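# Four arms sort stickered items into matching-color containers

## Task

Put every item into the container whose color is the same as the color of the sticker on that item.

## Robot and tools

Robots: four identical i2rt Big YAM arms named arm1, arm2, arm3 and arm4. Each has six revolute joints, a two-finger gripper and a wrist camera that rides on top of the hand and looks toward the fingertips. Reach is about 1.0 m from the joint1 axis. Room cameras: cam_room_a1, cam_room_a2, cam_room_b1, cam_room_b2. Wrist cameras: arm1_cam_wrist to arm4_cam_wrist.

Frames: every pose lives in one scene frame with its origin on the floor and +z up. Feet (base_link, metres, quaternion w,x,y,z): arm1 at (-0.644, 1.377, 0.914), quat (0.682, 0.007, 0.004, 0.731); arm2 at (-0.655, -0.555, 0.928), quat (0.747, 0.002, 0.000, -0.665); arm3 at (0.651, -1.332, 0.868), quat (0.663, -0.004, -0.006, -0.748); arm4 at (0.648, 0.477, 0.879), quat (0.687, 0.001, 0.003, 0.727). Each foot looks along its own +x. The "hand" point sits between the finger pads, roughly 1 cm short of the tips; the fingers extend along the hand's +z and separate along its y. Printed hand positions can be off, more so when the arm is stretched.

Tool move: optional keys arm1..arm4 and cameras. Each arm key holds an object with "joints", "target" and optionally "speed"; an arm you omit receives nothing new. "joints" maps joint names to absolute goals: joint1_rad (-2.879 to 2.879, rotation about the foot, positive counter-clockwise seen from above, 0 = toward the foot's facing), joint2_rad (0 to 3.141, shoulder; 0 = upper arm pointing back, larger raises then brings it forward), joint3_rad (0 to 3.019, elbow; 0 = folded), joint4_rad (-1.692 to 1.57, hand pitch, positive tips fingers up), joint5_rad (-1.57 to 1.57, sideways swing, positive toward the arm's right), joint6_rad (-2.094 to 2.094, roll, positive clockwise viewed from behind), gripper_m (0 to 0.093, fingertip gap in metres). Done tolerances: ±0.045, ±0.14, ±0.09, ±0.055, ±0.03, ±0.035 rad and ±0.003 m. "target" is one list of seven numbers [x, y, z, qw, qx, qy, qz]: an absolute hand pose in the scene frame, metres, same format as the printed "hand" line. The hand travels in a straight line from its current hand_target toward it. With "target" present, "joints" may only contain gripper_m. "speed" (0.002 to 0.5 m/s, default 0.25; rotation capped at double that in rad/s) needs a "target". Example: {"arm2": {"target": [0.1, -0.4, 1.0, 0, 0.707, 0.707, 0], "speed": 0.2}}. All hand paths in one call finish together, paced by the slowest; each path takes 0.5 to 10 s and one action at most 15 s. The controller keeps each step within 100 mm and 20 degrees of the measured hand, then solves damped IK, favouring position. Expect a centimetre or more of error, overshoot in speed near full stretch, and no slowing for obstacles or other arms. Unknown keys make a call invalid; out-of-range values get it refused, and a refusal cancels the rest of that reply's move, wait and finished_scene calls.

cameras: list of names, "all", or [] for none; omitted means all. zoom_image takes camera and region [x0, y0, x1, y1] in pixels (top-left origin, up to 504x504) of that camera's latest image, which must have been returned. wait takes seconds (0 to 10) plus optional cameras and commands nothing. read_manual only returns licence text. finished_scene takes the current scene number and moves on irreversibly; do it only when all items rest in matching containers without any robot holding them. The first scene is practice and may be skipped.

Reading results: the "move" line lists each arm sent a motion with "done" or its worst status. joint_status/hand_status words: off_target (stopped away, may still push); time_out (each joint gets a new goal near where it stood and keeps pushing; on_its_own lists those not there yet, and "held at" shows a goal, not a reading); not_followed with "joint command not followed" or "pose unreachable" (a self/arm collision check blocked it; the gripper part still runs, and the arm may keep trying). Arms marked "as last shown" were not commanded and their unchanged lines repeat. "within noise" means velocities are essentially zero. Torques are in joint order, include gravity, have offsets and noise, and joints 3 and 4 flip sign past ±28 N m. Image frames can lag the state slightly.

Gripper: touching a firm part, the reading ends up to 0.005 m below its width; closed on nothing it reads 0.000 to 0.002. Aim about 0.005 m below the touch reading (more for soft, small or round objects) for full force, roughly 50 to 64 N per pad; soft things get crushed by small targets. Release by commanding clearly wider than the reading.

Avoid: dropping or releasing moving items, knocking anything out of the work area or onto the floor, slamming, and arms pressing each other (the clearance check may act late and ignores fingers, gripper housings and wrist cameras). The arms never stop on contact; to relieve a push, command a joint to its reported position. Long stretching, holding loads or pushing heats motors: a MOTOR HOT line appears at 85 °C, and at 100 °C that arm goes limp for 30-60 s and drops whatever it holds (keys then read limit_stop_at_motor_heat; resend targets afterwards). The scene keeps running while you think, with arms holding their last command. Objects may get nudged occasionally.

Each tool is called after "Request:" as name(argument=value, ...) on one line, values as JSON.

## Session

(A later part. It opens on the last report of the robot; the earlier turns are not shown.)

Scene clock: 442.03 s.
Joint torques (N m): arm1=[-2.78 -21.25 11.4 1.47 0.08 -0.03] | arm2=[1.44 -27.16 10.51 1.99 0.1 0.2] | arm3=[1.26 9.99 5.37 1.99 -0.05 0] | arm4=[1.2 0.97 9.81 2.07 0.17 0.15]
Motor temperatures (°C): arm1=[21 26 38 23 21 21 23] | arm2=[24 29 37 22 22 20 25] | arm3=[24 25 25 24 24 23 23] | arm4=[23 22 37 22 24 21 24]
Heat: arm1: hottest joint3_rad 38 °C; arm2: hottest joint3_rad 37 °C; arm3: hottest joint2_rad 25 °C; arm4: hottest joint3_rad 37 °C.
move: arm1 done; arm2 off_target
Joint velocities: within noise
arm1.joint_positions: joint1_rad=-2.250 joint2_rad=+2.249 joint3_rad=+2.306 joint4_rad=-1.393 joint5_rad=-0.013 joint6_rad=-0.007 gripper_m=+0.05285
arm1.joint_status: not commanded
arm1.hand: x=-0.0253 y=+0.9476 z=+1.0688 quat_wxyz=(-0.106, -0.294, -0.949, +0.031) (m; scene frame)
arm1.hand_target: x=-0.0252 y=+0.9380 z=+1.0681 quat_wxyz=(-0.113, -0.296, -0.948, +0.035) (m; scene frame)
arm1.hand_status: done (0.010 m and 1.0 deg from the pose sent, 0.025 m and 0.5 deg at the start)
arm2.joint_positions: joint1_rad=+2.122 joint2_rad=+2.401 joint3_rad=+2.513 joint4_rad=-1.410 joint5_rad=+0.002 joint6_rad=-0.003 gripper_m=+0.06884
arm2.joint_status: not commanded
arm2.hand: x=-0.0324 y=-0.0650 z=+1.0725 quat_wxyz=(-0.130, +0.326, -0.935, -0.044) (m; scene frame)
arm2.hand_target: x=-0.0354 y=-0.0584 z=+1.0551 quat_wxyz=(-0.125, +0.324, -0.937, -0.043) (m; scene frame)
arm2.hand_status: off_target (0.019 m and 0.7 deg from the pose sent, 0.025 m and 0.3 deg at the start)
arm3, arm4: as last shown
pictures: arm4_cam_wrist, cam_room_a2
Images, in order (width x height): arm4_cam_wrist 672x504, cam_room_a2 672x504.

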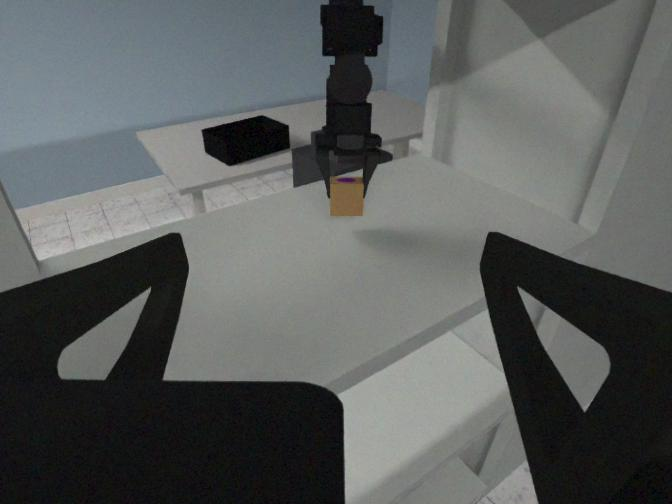

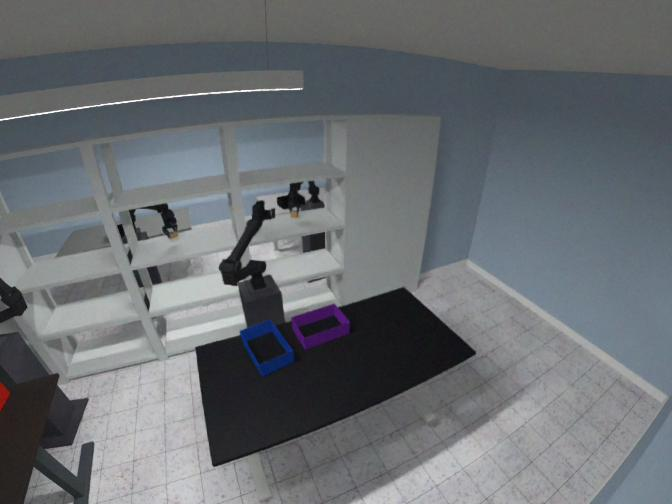

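Request:
move(arm1={"target":[-0.025,0.938,1.054,0.1132,0.2955,0.9484,-0.035],"speed":0.06}, arm2={"target":[-0.035,-0.058,1.042,0.125,-0.3245,0.937,0.043],"speed":0.06}, cameras=["arm4_cam_wrist","cam_room_a2"])

Request:
zoom_image(camera="arm4_cam_wrist", region=[270, 100, 450, 280])

Request:
zoom_image(camera="cam_room_a2", region=[140, 200, 220, 260])

Scene clock: 448.93 s.
Joint torques (N m): arm1=[-2.9 -21.13 11.36 1.63 0.07 -0.05] | arm2=[1.55 -27.58 10.48 1.94 0.09 0.2] | arm3=[1.26 10.05 5.35 1.96 -0.04 -0.01] | arm4=[1.26 0.73 9.76 2.03 0.18 0.16]
Motor temperatures (°C): arm1=[21 26 37 23 21 21 23] | arm2=[24 30 37 22 22 20 25] | arm3=[24 25 25 24 24 23 23] | arm4=[23 22 37 22 24 21 24]
Heat: arm1: hottest joint3_rad 37 °C; arm2: hottest joint3_rad 37 °C; arm3: hottest joint2_rad 25 °C; arm4: hottest joint3_rad 37 °C.
move: arm1 done; arm2 off_target
Joint velocities: within noise
arm1.joint_positions: joint1_rad=-2.250 joint2_rad=+2.249 joint3_rad=+2.269 joint4_rad=-1.356 joint5_rad=-0.013 joint6_rad=-0.007 gripper_m=+0.05285
arm1.joint_status: not commanded
arm1.hand: x=-0.0250 y=+0.9474 z=+1.0545 quat_wxyz=(-0.106, -0.294, -0.949, +0.031) (m; scene frame)
arm1.hand_target: x=-0.0252 y=+0.9380 z=+1.0541 quat_wxyz=(-0.113, -0.296, -0.948, +0.035) (m; scene frame)
arm1.hand_status: done (0.009 m and 1.0 deg from the pose sent, 0.018 m and 1.0 deg at the start)
arm2.joint_positions: joint1_rad=+2.122 joint2_rad=+2.401 joint3_rad=+2.473 joint4_rad=-1.371 joint5_rad=+0.002 joint6_rad=-0.003 gripper_m=+0.06884
arm2.joint_status: not commanded
arm2.hand: x=-0.0316 y=-0.0643 z=+1.0568 quat_wxyz=(-0.129, +0.326, -0.935, -0.044) (m; scene frame)
arm2.hand_target: x=-0.0353 y=-0.0583 z=+1.0421 quat_wxyz=(-0.125, +0.324, -0.937, -0.043) (m; scene frame)
arm2.hand_status: off_target (0.016 m and 0.6 deg from the pose sent, 0.031 m and 0.7 deg at the start)
arm3: as last shown
arm4.joint_positions: joint1_rad=+0.895 joint2_rad=+0.355 joint3_rad=+0.624 joint4_rad=-0.216 joint5_rad=-0.002 joint6_rad=-0.012 gripper_m=+0.09400
arm4.joint_status: not commanded
arm4.hand: x=+0.4023 y=+0.6554 z=+1.3202 quat_wxyz=(-0.223, +0.655, -0.207, -0.691) (m; scene frame)
arm4.hand_target: x=+0.4055 y=+0.6519 z=+1.3301 quat_wxyz=(-0.221, +0.642, -0.206, -0.704) (m; scene frame)
arm4.hand_status: not commanded
pictures: arm4_cam_wrist, cam_room_a2
Images, in order (width x height): arm4_cam_wrist 672x504, cam_room_a2 672x504.

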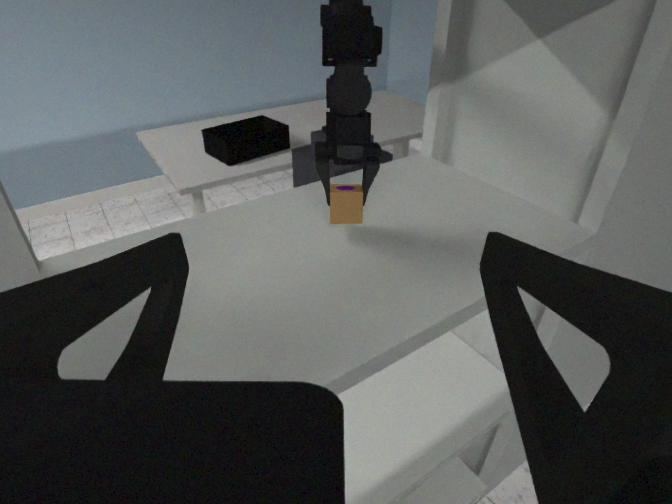

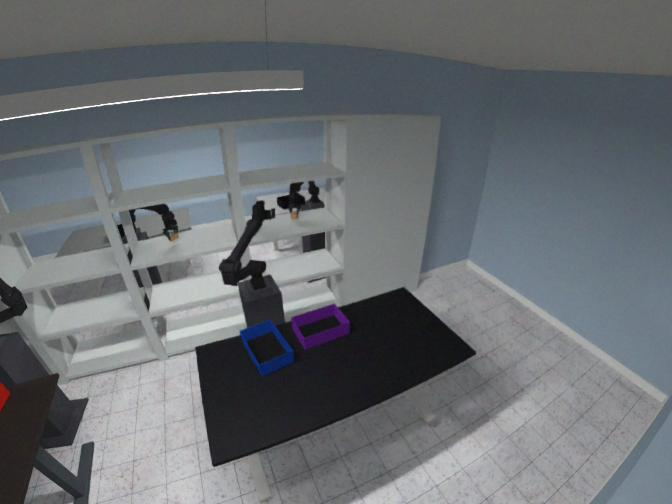

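Scaled by 2.800.

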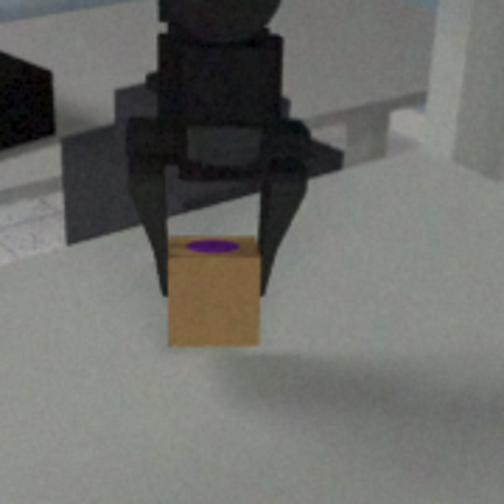

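Scaled by 6.300.

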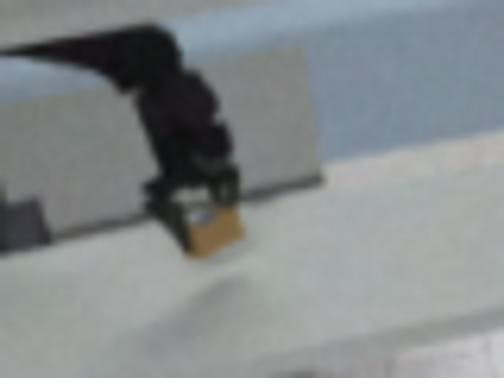

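Request:
move(arm1={"target":[-0.025,0.938,1.040,0.1132,0.2955,0.9484,-0.035],"speed":0.06}, arm2={"target":[-0.035,-0.058,1.026,0.125,-0.3245,0.937,0.043],"speed":0.06}, cameras=["arm4_cam_wrist","cam_room_a2","arm1_cam_wrist","arm2_cam_wrist"])

Request:
zoom_image(camera="arm4_cam_wrist", region=[270, 100, 450, 280])

Request:
zoom_image(camera="cam_room_a2", region=[140, 200, 220, 260])

Scene clock: 454.67 s.
Joint torques (N m): arm1=[-1.96 -20.95 11.04 1.32 0.07 0.01] | arm2=[1.55 -27.75 10.5 1.95 0.1 0.2] | arm3=[1.14 10.17 5.35 1.94 -0.06 -0.02] | arm4=[1.61 0.38 9.8 2.11 0.14 0.16]
Motor temperatures (°C): arm1=[21 26 37 23 21 21 23] | arm2=[24 30 36 22 22 20 25] | arm3=[24 25 25 24 24 23 23] | arm4=[23 22 37 22 24 21 24]
Heat: arm1: hottest joint3_rad 37 °C; arm2: hottest joint3_rad 36 °C; arm3: hottest joint2_rad 25 °C; arm4: hottest joint3_rad 37 °C.
move: arm1 done; arm2 off_target
Joint velocities: within noise
arm1.joint_positions: joint1_rad=-2.250 joint2_rad=+2.249 joint3_rad=+2.233 joint4_rad=-1.320 joint5_rad=-0.012 joint6_rad=-0.007 gripper_m=+0.05285
arm1.joint_status: not commanded
arm1.hand: x=-0.0250 y=+0.9472 z=+1.0412 quat_wxyz=(-0.106, -0.294, -0.949, +0.031) (m; scene frame)
arm1.hand_target: x=-0.0252 y=+0.9380 z=+1.0401 quat_wxyz=(-0.113, -0.296, -0.948, +0.035) (m; scene frame)
arm1.hand_status: done (0.009 m and 0.9 deg from the pose sent, 0.017 m and 1.0 deg at the start)
arm2.joint_positions: joint1_rad=+2.122 joint2_rad=+2.401 joint3_rad=+2.427 joint4_rad=-1.327 joint5_rad=+0.002 joint6_rad=-0.003 gripper_m=+0.06884
arm2.joint_status: not commanded
arm2.hand: x=-0.0313 y=-0.0640 z=+1.0392 quat_wxyz=(-0.128, +0.326, -0.936, -0.044) (m; scene frame)
arm2.hand_target: x=-0.0352 y=-0.0582 z=+1.0261 quat_wxyz=(-0.125, +0.324, -0.937, -0.043) (m; scene frame)
arm2.hand_status: off_target (0.015 m and 0.5 deg from the pose sent, 0.032 m and 0.6 deg at the start)
arm3, arm4: as last shown
pictures: arm1_cam_wrist, arm2_cam_wrist, arm4_cam_wrist, cam_room_a2
Images, in order (width x height): arm1_cam_wrist 672x504, arm2_cam_wrist 672x504, arm4_cam_wrist 672x504, cam_room_a2 672x504.

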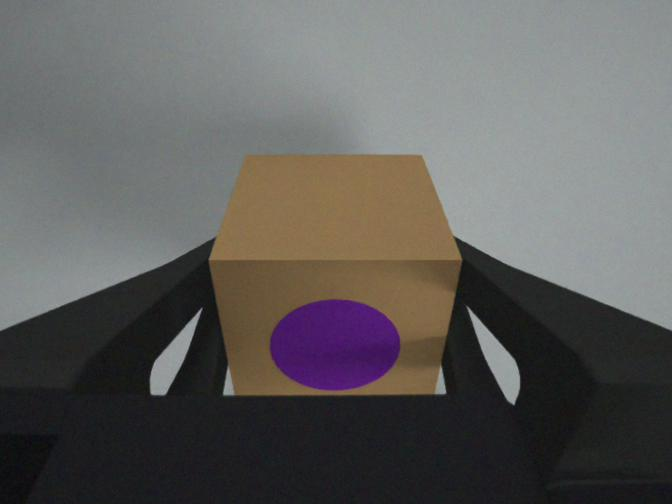

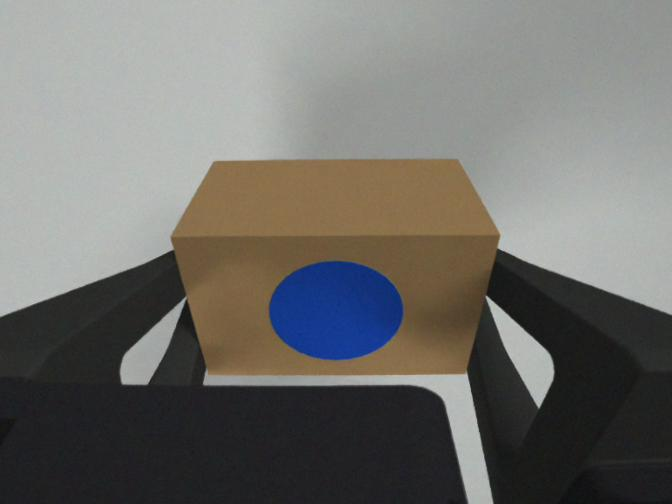

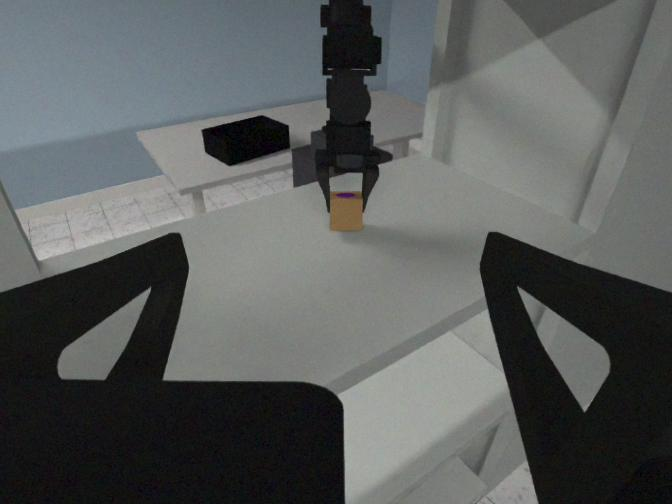

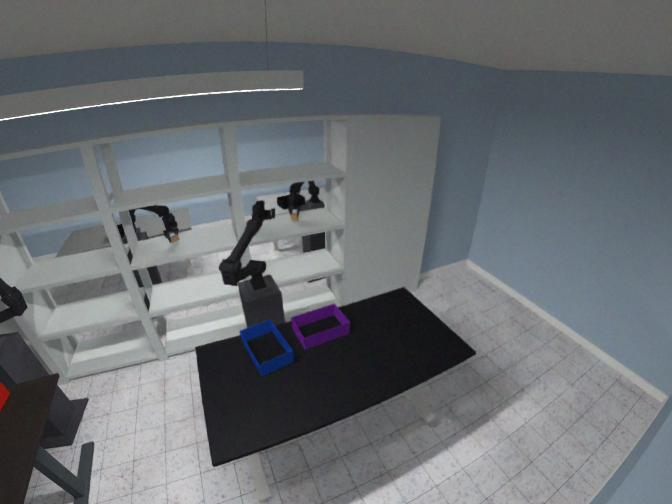

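Scaled by 2.800.

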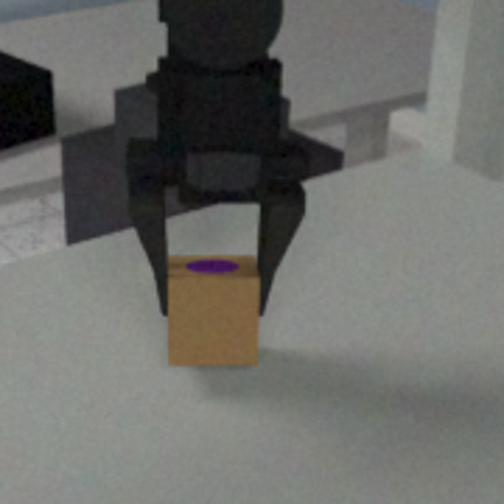

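Scaled by 6.300.

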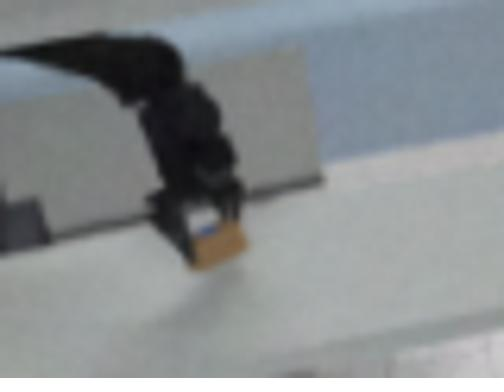

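Request:
move(arm1={"target":[-0.025,0.938,1.027,0.1132,0.2955,0.9484,-0.035],"speed":0.06}, arm2={"target":[-0.035,-0.058,1.012,0.125,-0.3245,0.937,0.043],"speed":0.06}, cameras=["arm4_cam_wrist","cam_room_a2"])

Request:
zoom_image(camera="arm4_cam_wrist", region=[270, 100, 450, 280])

Request:
zoom_image(camera="cam_room_a2", region=[140, 200, 220, 260])

Scene clock: 460.17 s.
Joint torques (N m): arm1=[-2.32 -20.78 10 1.51 0.08 -0.06] | arm2=[1.61 -27.69 10.44 1.89 0.1 0.2] | arm3=[1.38 9.88 5.35 1.94 -0.05 -0.01] | arm4=[1.14 -0.03 9.77 2.11 0.16 0.17]
Motor temperatures (°C): arm1=[21 27 36 23 21 21 23] | arm2=[24 31 35 22 22 20 25] | arm3=[24 25 25 24 24 23 23] | arm4=[23 22 37 22 24 21 24]
Heat: arm1: hottest joint3_rad 36 °C; arm2: hottest joint3_rad 35 °C; arm3: hottest joint2_rad 25 °C; arm4: hottest joint3_rad 37 °C.
move: arm1 off_target; arm2 off_target
Joint velocities: within noise
arm1.joint_positions: joint1_rad=-2.250 joint2_rad=+2.249 joint3_rad=+2.215 joint4_rad=-1.292 joint5_rad=-0.012 joint6_rad=-0.007 gripper_m=+0.05285
arm1.joint_status: not commanded
arm1.hand: x=-0.0235 y=+0.9460 z=+1.0345 quat_wxyz=(-0.110, -0.294, -0.949, +0.032) (m; scene frame)
arm1.hand_target: x=-0.0253 y=+0.9380 z=+1.0271 quat_wxyz=(-0.113, -0.296, -0.948, +0.035) (m; scene frame)
arm1.hand_status: off_target (0.011 m and 0.5 deg from the pose sent, 0.017 m and 0.9 deg at the start)
arm2.joint_positions: joint1_rad=+2.122 joint2_rad=+2.401 joint3_rad=+2.392 joint4_rad=-1.291 joint5_rad=+0.002 joint6_rad=-0.003 gripper_m=+0.06884
arm2.joint_status: not commanded
arm2.hand: x=-0.0310 y=-0.0638 z=+1.0260 quat_wxyz=(-0.129, +0.326, -0.935, -0.044) (m; scene frame)
arm2.hand_target: x=-0.0352 y=-0.0582 z=+1.0121 quat_wxyz=(-0.125, +0.324, -0.937, -0.043) (m; scene frame)
arm2.hand_status: off_target (0.016 m and 0.5 deg from the pose sent, 0.028 m and 0.5 deg at the start)
arm3.joint_positions: joint1_rad=+0.075 joint2_rad=+0.276 joint3_rad=+1.523 joint4_rad=-1.599 joint5_rad=-0.185 joint6_rad=-0.597 gripper_m=+0.09396
arm3.joint_status: not commanded
arm3.hand: x=+0.6803 y=-1.3506 z=+1.4452 quat_wxyz=(-0.326, -0.350, -0.735, +0.481) (m; scene frame)
arm3.hand_target: x=+0.6804 y=-1.3484 z=+1.4507 quat_wxyz=(-0.328, -0.347, -0.731, +0.487) (m; scene frame)
arm3.hand_status: not commanded
arm4: as last shown
pictures: arm4_cam_wrist, cam_room_a2
Images, in order (width x height): arm4_cam_wrist 672x504, cam_room_a2 672x504.

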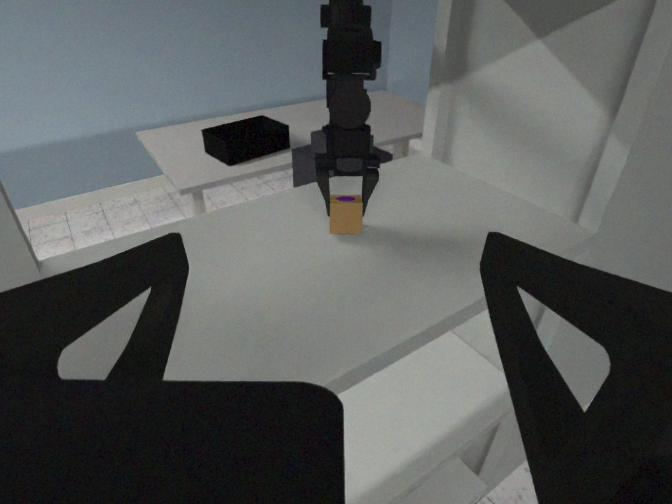

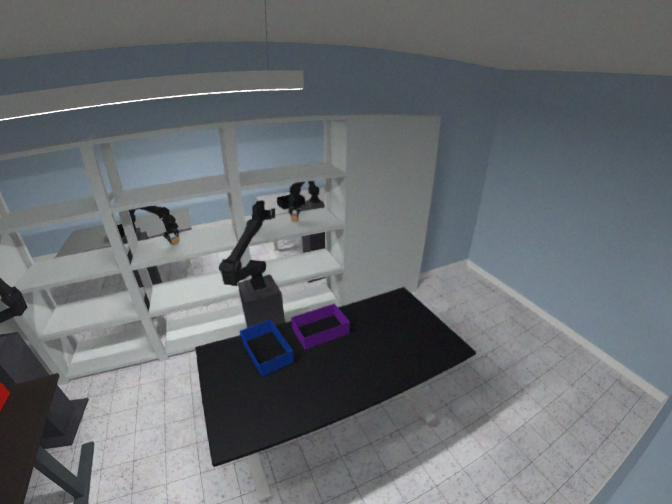

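Scaled by 2.800.

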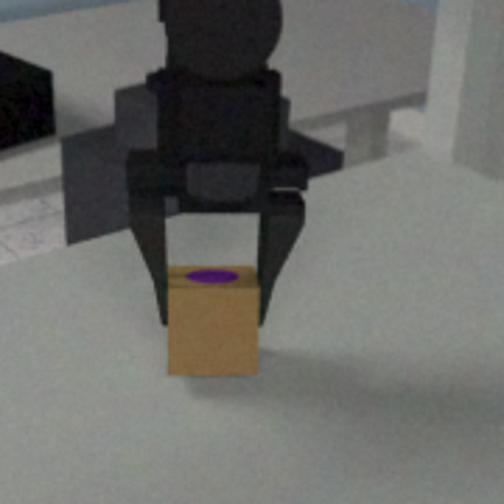

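Scaled by 6.300.

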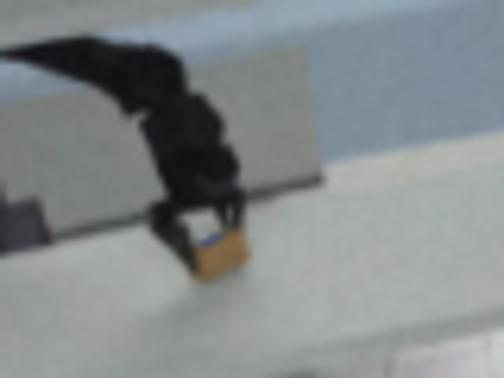

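Request:
move(arm1={"target":[-0.025,0.94,1.022,0.1,0.296,0.9495,-0.031],"speed":0.06}, arm2={"target":[-0.035,-0.058,1.005,0.12,-0.3245,0.937,0.041],"speed":0.06}, cameras=["arm4_cam_wrist","cam_room_a2"])

Request:
zoom_image(camera="arm4_cam_wrist", region=[270, 100, 450, 280])

Request:
zoom_image(camera="cam_room_a2", region=[140, 200, 220, 260])

Scene clock: 472.00 s.
Joint torques (N m): arm1=[-2.9 -19.08 12.77 0.47 0.08 0.01] | arm2=[1.55 -26.64 10.89 1.78 0.11 0.2] | arm3=[1.38 9.99 5.38 1.96 -0.05 0] | arm4=[1.08 0.15 9.78 1.99 0.2 0.17]
Motor temperatures (°C): arm1=[21 27 37 23 21 21 23] | arm2=[24 32 35 22 22 20 25] | arm3=[24 25 25 24 24 23 23] | arm4=[23 22 37 22 24 21 24]
Heat: arm1: hottest joint3_rad 37 °C; arm2: hottest joint3_rad 35 °C; arm3: hottest joint2_rad 25 °C; arm4: hottest joint3_rad 37 °C.
move: arm1 off_target; arm2 off_target
Joint velocities: within noise
arm1.joint_positions: joint1_rad=-2.250 joint2_rad=+2.249 joint3_rad=+2.215 joint4_rad=-1.292 joint5_rad=-0.011 joint6_rad=-0.007 gripper_m=+0.05285
arm1.joint_status: not commanded
arm1.hand: x=-0.0237 y=+0.9460 z=+1.0345 quat_wxyz=(-0.110, -0.294, -0.949, +0.033) (m; scene frame)
arm1.hand_target: x=-0.0254 y=+0.9401 z=+1.0220 quat_wxyz=(-0.100, -0.296, -0.949, +0.031) (m; scene frame)
arm1.hand_status: off_target (0.014 m and 1.2 deg from the pose sent, 0.014 m and 1.2 deg at the start)
arm2.joint_positions: joint1_rad=+2.122 joint2_rad=+2.401 joint3_rad=+2.392 joint4_rad=-1.291 joint5_rad=+0.002 joint6_rad=-0.003 gripper_m=+0.06884
arm2.joint_status: not commanded
arm2.hand: x=-0.0310 y=-0.0638 z=+1.0260 quat_wxyz=(-0.129, +0.326, -0.935, -0.044) (m; scene frame)
arm2.hand_target: x=-0.0354 y=-0.0584 z=+1.0052 quat_wxyz=(-0.120, +0.325, -0.937, -0.041) (m; scene frame)
arm2.hand_status: off_target (0.022 m and 1.1 deg from the pose sent, 0.022 m and 1.1 deg at the start)
arm3, arm4: as last shown
pictures: arm4_cam_wrist, cam_room_a2
Images, in order (width x height): arm4_cam_wrist 672x504, cam_room_a2 672x504.

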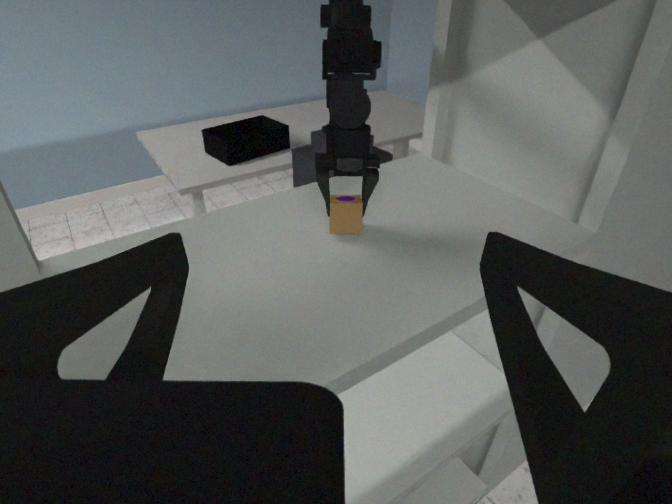

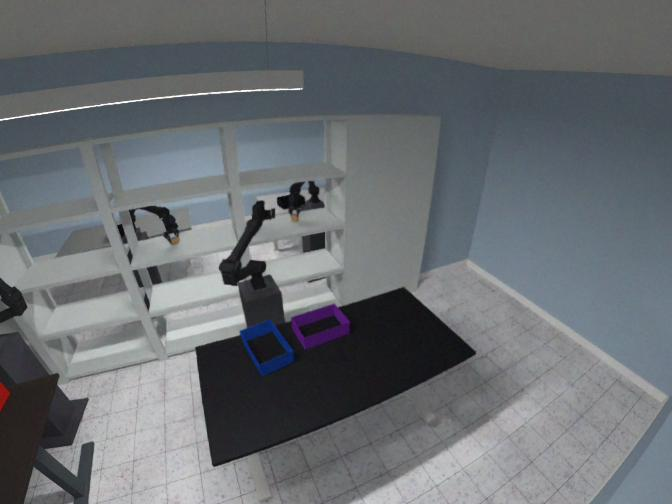

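Scaled by 2.800.

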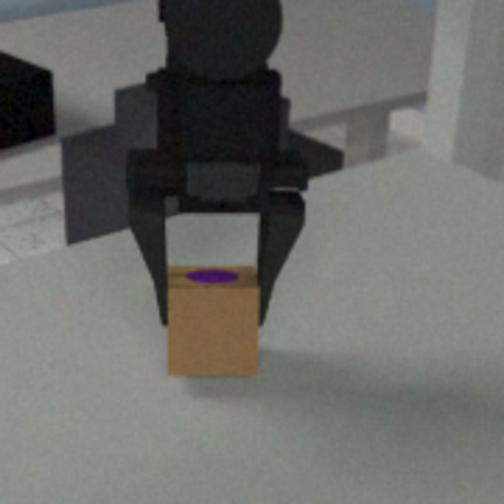

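Scaled by 6.300.

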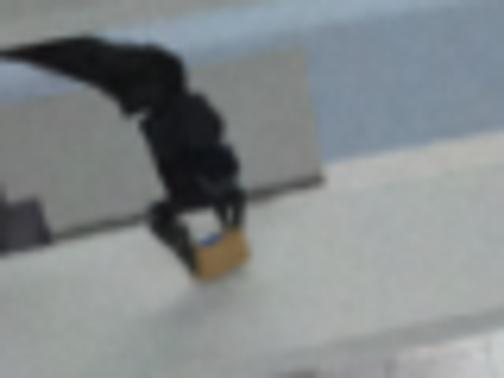

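Request:
move(arm1={"target":[-0.025,0.942,1.014,0.1,0.296,0.9495,-0.031],"speed":0.06}, arm2={"target":[-0.035,-0.058,0.994,0.12,-0.3245,0.937,0.041],"speed":0.06}, cameras=["arm4_cam_wrist","cam_room_a2"])

Request:
zoom_image(camera="cam_room_a2", region=[140, 200, 220, 260])

Scene clock: 476.73 s.
Joint torques (N m): arm1=[-2.02 -19.55 10.36 1.18 0.09 -0.01] | arm2=[1.55 -26.34 9.72 2 0.11 0.18] | arm3=[1.26 10.11 5.37 1.91 -0.04 -0.02] | arm4=[1.49 0.32 9.8 2.03 0.2 0.18]
Motor temperatures (°C): arm1=[21 27 37 23 21 21 23] | arm2=[24 32 35 22 22 20 25] | arm3=[24 25 25 24 24 23 23] | arm4=[23 22 37 22 24 21 24]
Heat: arm1: hottest joint3_rad 37 °C; arm2: hottest joint3_rad 35 °C; arm3: hottest joint2_rad 25 °C; arm4: hottest joint3_rad 37 °C.
move: arm1 off_target; arm2 off_target
Joint velocities: within noise
arm1.joint_positions: joint1_rad=-2.250 joint2_rad=+2.249 joint3_rad=+2.215 joint4_rad=-1.292 joint5_rad=-0.011 joint6_rad=-0.007 gripper_m=+0.05285
arm1.joint_status: not commanded
arm1.hand: x=-0.0238 y=+0.9460 z=+1.0345 quat_wxyz=(-0.110, -0.294, -0.949, +0.033) (m; scene frame)
arm1.hand_target: x=-0.0255 y=+0.9423 z=+1.0142 quat_wxyz=(-0.100, -0.296, -0.949, +0.031) (m; scene frame)
arm1.hand_status: off_target (0.021 m and 1.2 deg from the pose sent, 0.021 m and 1.2 deg at the start)
arm2.joint_positions: joint1_rad=+2.122 joint2_rad=+2.401 joint3_rad=+2.381 joint4_rad=-1.269 joint5_rad=+0.002 joint6_rad=-0.002 gripper_m=+0.06884
arm2.joint_status: not commanded
arm2.hand: x=-0.0290 y=-0.0622 z=+1.0226 quat_wxyz=(-0.134, +0.326, -0.935, -0.046) (m; scene frame)
arm2.hand_target: x=-0.0357 y=-0.0586 z=+0.9943 quat_wxyz=(-0.120, +0.325, -0.937, -0.041) (m; scene frame)
arm2.hand_status: off_target (0.029 m and 1.7 deg from the pose sent, 0.033 m and 1.1 deg at the start)
arm3, arm4: as last shown
pictures: arm4_cam_wrist, cam_room_a2
Images, in order (width x height): arm4_cam_wrist 672x504, cam_room_a2 672x504.

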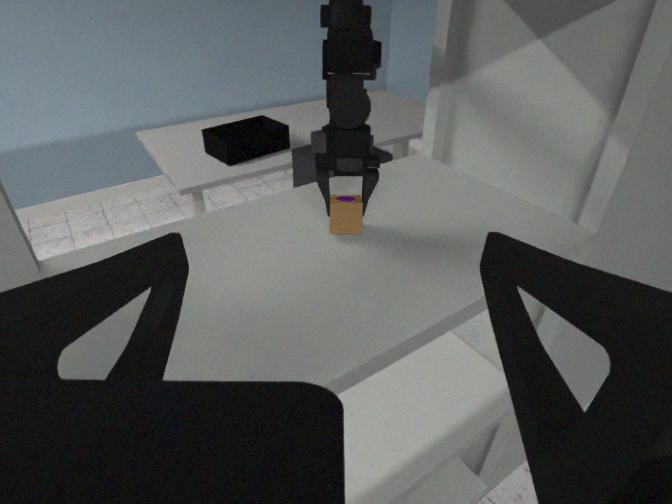

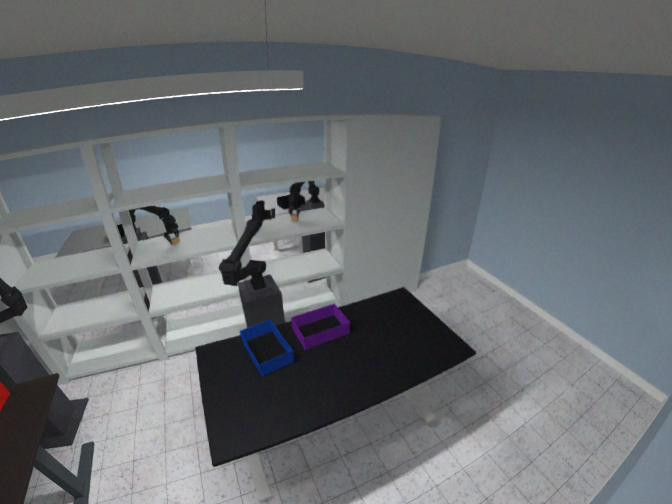

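Scaled by 6.300.

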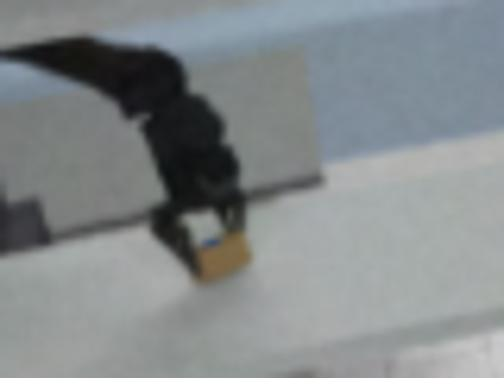

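Request:
move(arm1={"target":[-0.0238,0.944,1.034,0.110,0.294,0.949,-0.033],"speed":0.06}, arm2={"target":[-0.031,-0.062,1.018,0.134,-0.326,0.935,0.046],"speed":0.06}, cameras=[])

Request:
move(arm1={"joints":{"gripper_m":0.093}}, arm2={"joints":{"gripper_m":0.093}})

Request:
zoom_image(camera="arm4_cam_wrist", region=[270, 100, 450, 280])

Request:
zoom_image(camera="cam_room_a2", region=[140, 200, 220, 260])

Scene clock: 487.13 s.
Joint torques (N m): arm1=[-1.96 -21.42 11.26 0.7 0 0.02] | arm2=[0.91 -29.04 9.8 1.95 -0.02 0.08] | arm3=[1.32 10.11 5.35 1.96 -0.05 0] | arm4=[1.14 0.44 9.74 1.96 0.2 0.16]
Motor temperatures (°C): arm1=[21 27 37 23 21 21 23] | arm2=[24 32 34 22 22 20 25] | arm3=[24 25 25 24 24 23 23] | arm4=[23 22 37 22 24 21 24]
Heat: arm1: hottest joint3_rad 37 °C; arm2: hottest joint3_rad 34 °C; arm3: hottest joint2_rad 25 °C; arm4: hottest joint3_rad 37 °C.
move: arm1 done; arm2 done
Joint velocities: within noise
arm1.joint_positions: joint1_rad=-2.250 joint2_rad=+2.249 joint3_rad=+2.215 joint4_rad=-1.292 joint5_rad=-0.011 joint6_rad=-0.007 gripper_m=+0.05285
arm1.joint_status: not commanded
arm1.hand: x=-0.0238 y=+0.9460 z=+1.0345 quat_wxyz=(-0.110, -0.294, -0.949, +0.033) (m; scene frame)
arm1.hand_target: x=-0.0239 y=+0.9440 z=+1.0340 quat_wxyz=(-0.110, -0.294, -0.949, +0.033) (m; scene frame)
arm1.hand_status: done (0.002 m and 0.0 deg from the pose sent, 0.002 m and 0.0 deg at the start)
arm2.joint_positions: joint1_rad=+2.122 joint2_rad=+2.401 joint3_rad=+2.380 joint4_rad=-1.268 joint5_rad=+0.002 joint6_rad=-0.002 gripper_m=+0.06884
arm2.joint_status: not commanded
arm2.hand: x=-0.0289 y=-0.0621 z=+1.0229 quat_wxyz=(-0.135, +0.325, -0.935, -0.046) (m; scene frame)
arm2.hand_target: x=-0.0310 y=-0.0619 z=+1.0182 quat_wxyz=(-0.134, +0.326, -0.935, -0.046) (m; scene frame)
arm2.hand_status: done (0.005 m and 0.1 deg from the pose sent, 0.005 m and 0.1 deg at the start)
arm3, arm4: as last shown
pictures: none
No camera images: "cameras" was empty.

Scene clock: 487.70 s.
Joint torques (N m): arm1=[-2.02 -21.3 11.28 0.69 0.02 0.03] | arm2=[1.03 -29.1 10.24 1.88 -0.02 0.08] | arm3=[1.26 10.11 5.39 1.96 -0.03 -0.01] | arm4=[1.03 0.21 9.8 2.04 0.17 0.17]
Motor temperatures (°C): arm1=[21 27 37 23 21 21 23] | arm2=[24 32 34 22 22 20 25] | arm3=[24 25 25 24 24 23 23] | arm4=[23 22 37 22 24 21 24]
Heat: arm1: hottest joint3_rad 37 °C; arm2: hottest joint3_rad 34 °C; arm3: hottest joint2_rad 25 °C; arm4: hottest joint3_rad 37 °C.
move: arm1 done; arm2 done
Joint velocities: within noise
arm1.joint_positions: joint1_rad=-2.250 joint2_rad=+2.249 joint3_rad=+2.215 joint4_rad=-1.292 joint5_rad=-0.011 joint6_rad=-0.007 gripper_m=+0.09296
arm1.joint_status: all done
arm1.hand: x=-0.0238 y=+0.9460 z=+1.0345 quat_wxyz=(-0.110, -0.294, -0.949, +0.033) (m; scene frame)
arm1.hand_target: x=-0.0239 y=+0.9440 z=+1.0340 quat_wxyz=(-0.110, -0.294, -0.949, +0.033) (m; scene frame)
arm1.hand_status: not commanded
arm2.joint_positions: joint1_rad=+2.122 joint2_rad=+2.401 joint3_rad=+2.375 joint4_rad=-1.268 joint5_rad=+0.002 joint6_rad=-0.002 gripper_m=+0.09292
arm2.joint_status: all done
arm2.hand: x=-0.0298 y=-0.0628 z=+1.0205 quat_wxyz=(-0.132, +0.326, -0.935, -0.045) (m; scene frame)
arm2.hand_target: x=-0.0310 y=-0.0620 z=+1.0181 quat_wxyz=(-0.134, +0.326, -0.935, -0.046) (m; scene frame)
arm2.hand_status: not commanded
arm3, arm4: as last shown
pictures: arm1_cam_wrist, arm2_cam_wrist, arm3_cam_wrist, arm4_cam_wrist, cam_room_a1, cam_room_a2, cam_room_b1, cam_room_b2
Images, in order (width x height): arm1_cam_wrist 672x504, arm2_cam_wrist 672x504, arm3_cam_wrist 672x504, arm4_cam_wrist 672x504, cam_room_a1 672x504, cam_room_a2 672x504, cam_room_b1 672x504, cam_room_b2 672x504.

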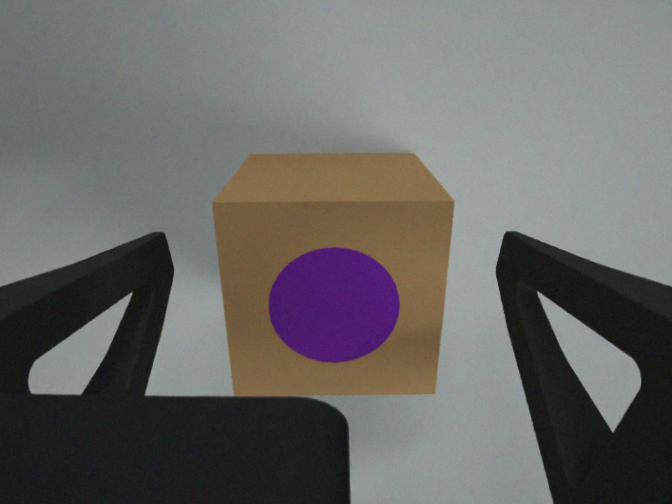

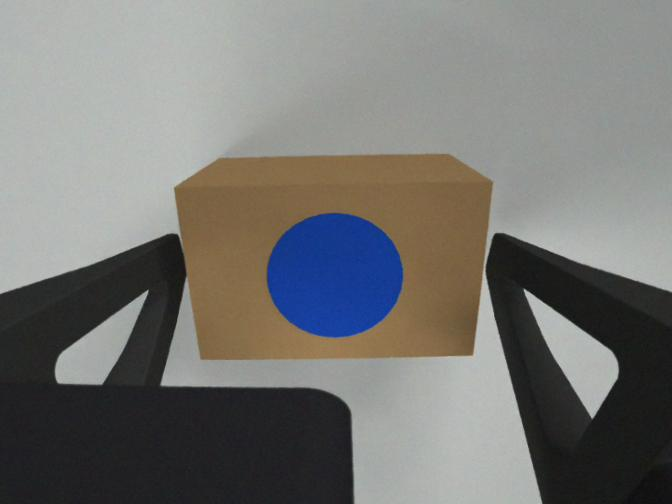

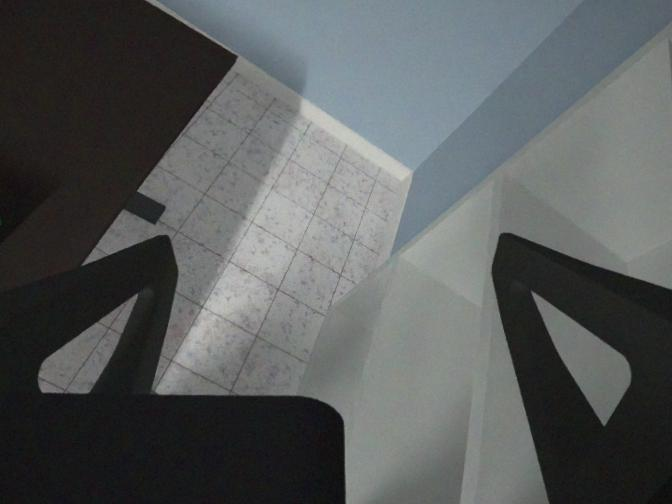

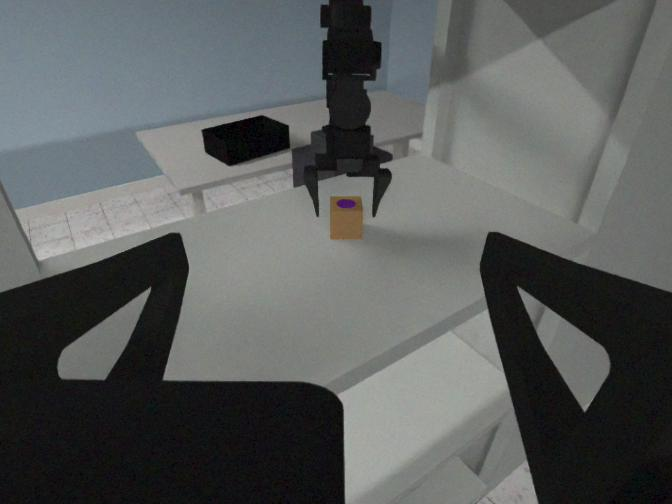

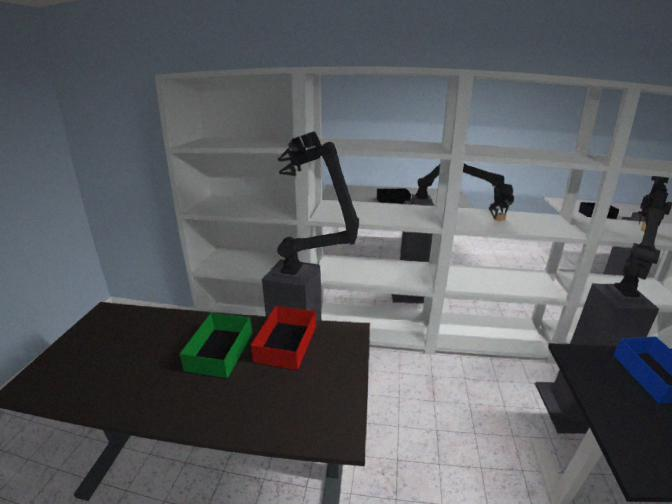

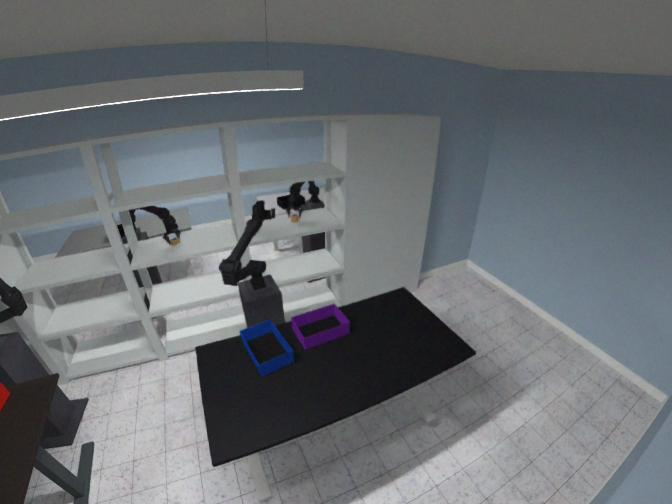

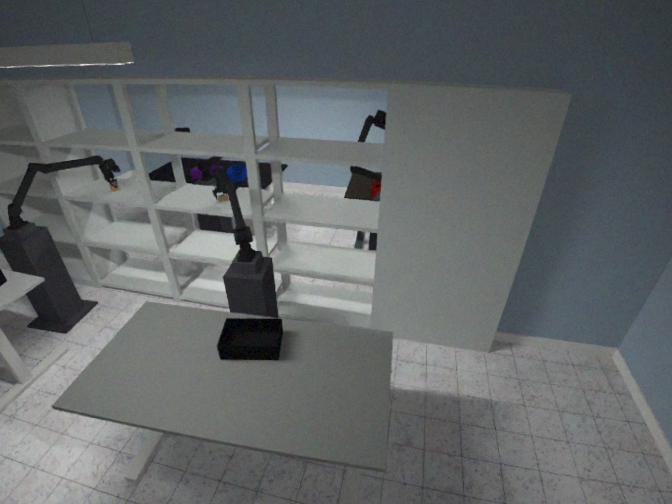

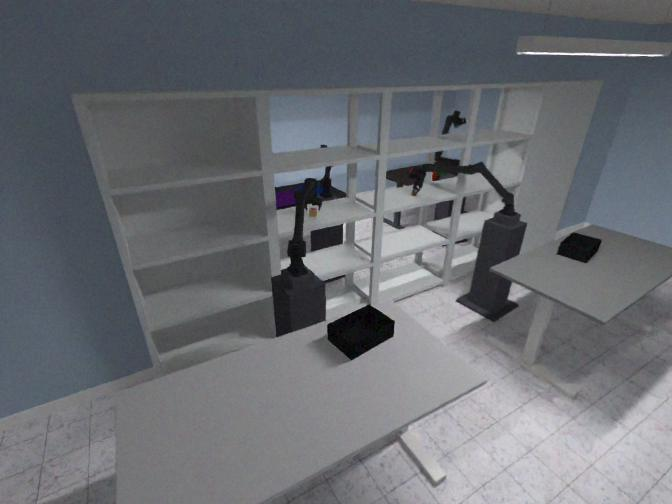

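Scaled by 2.800.

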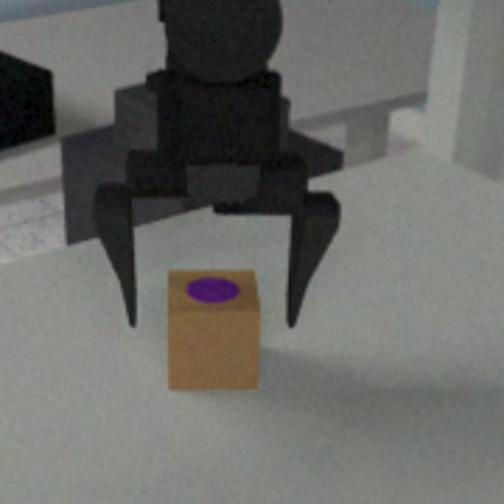

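Scaled by 6.300.

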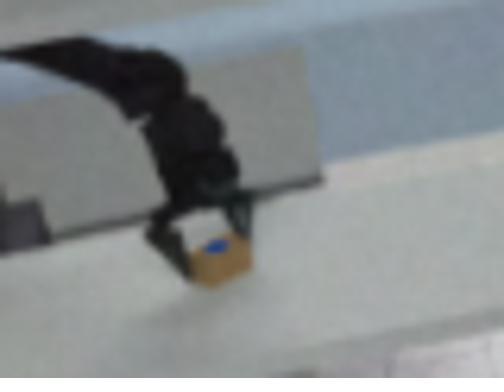

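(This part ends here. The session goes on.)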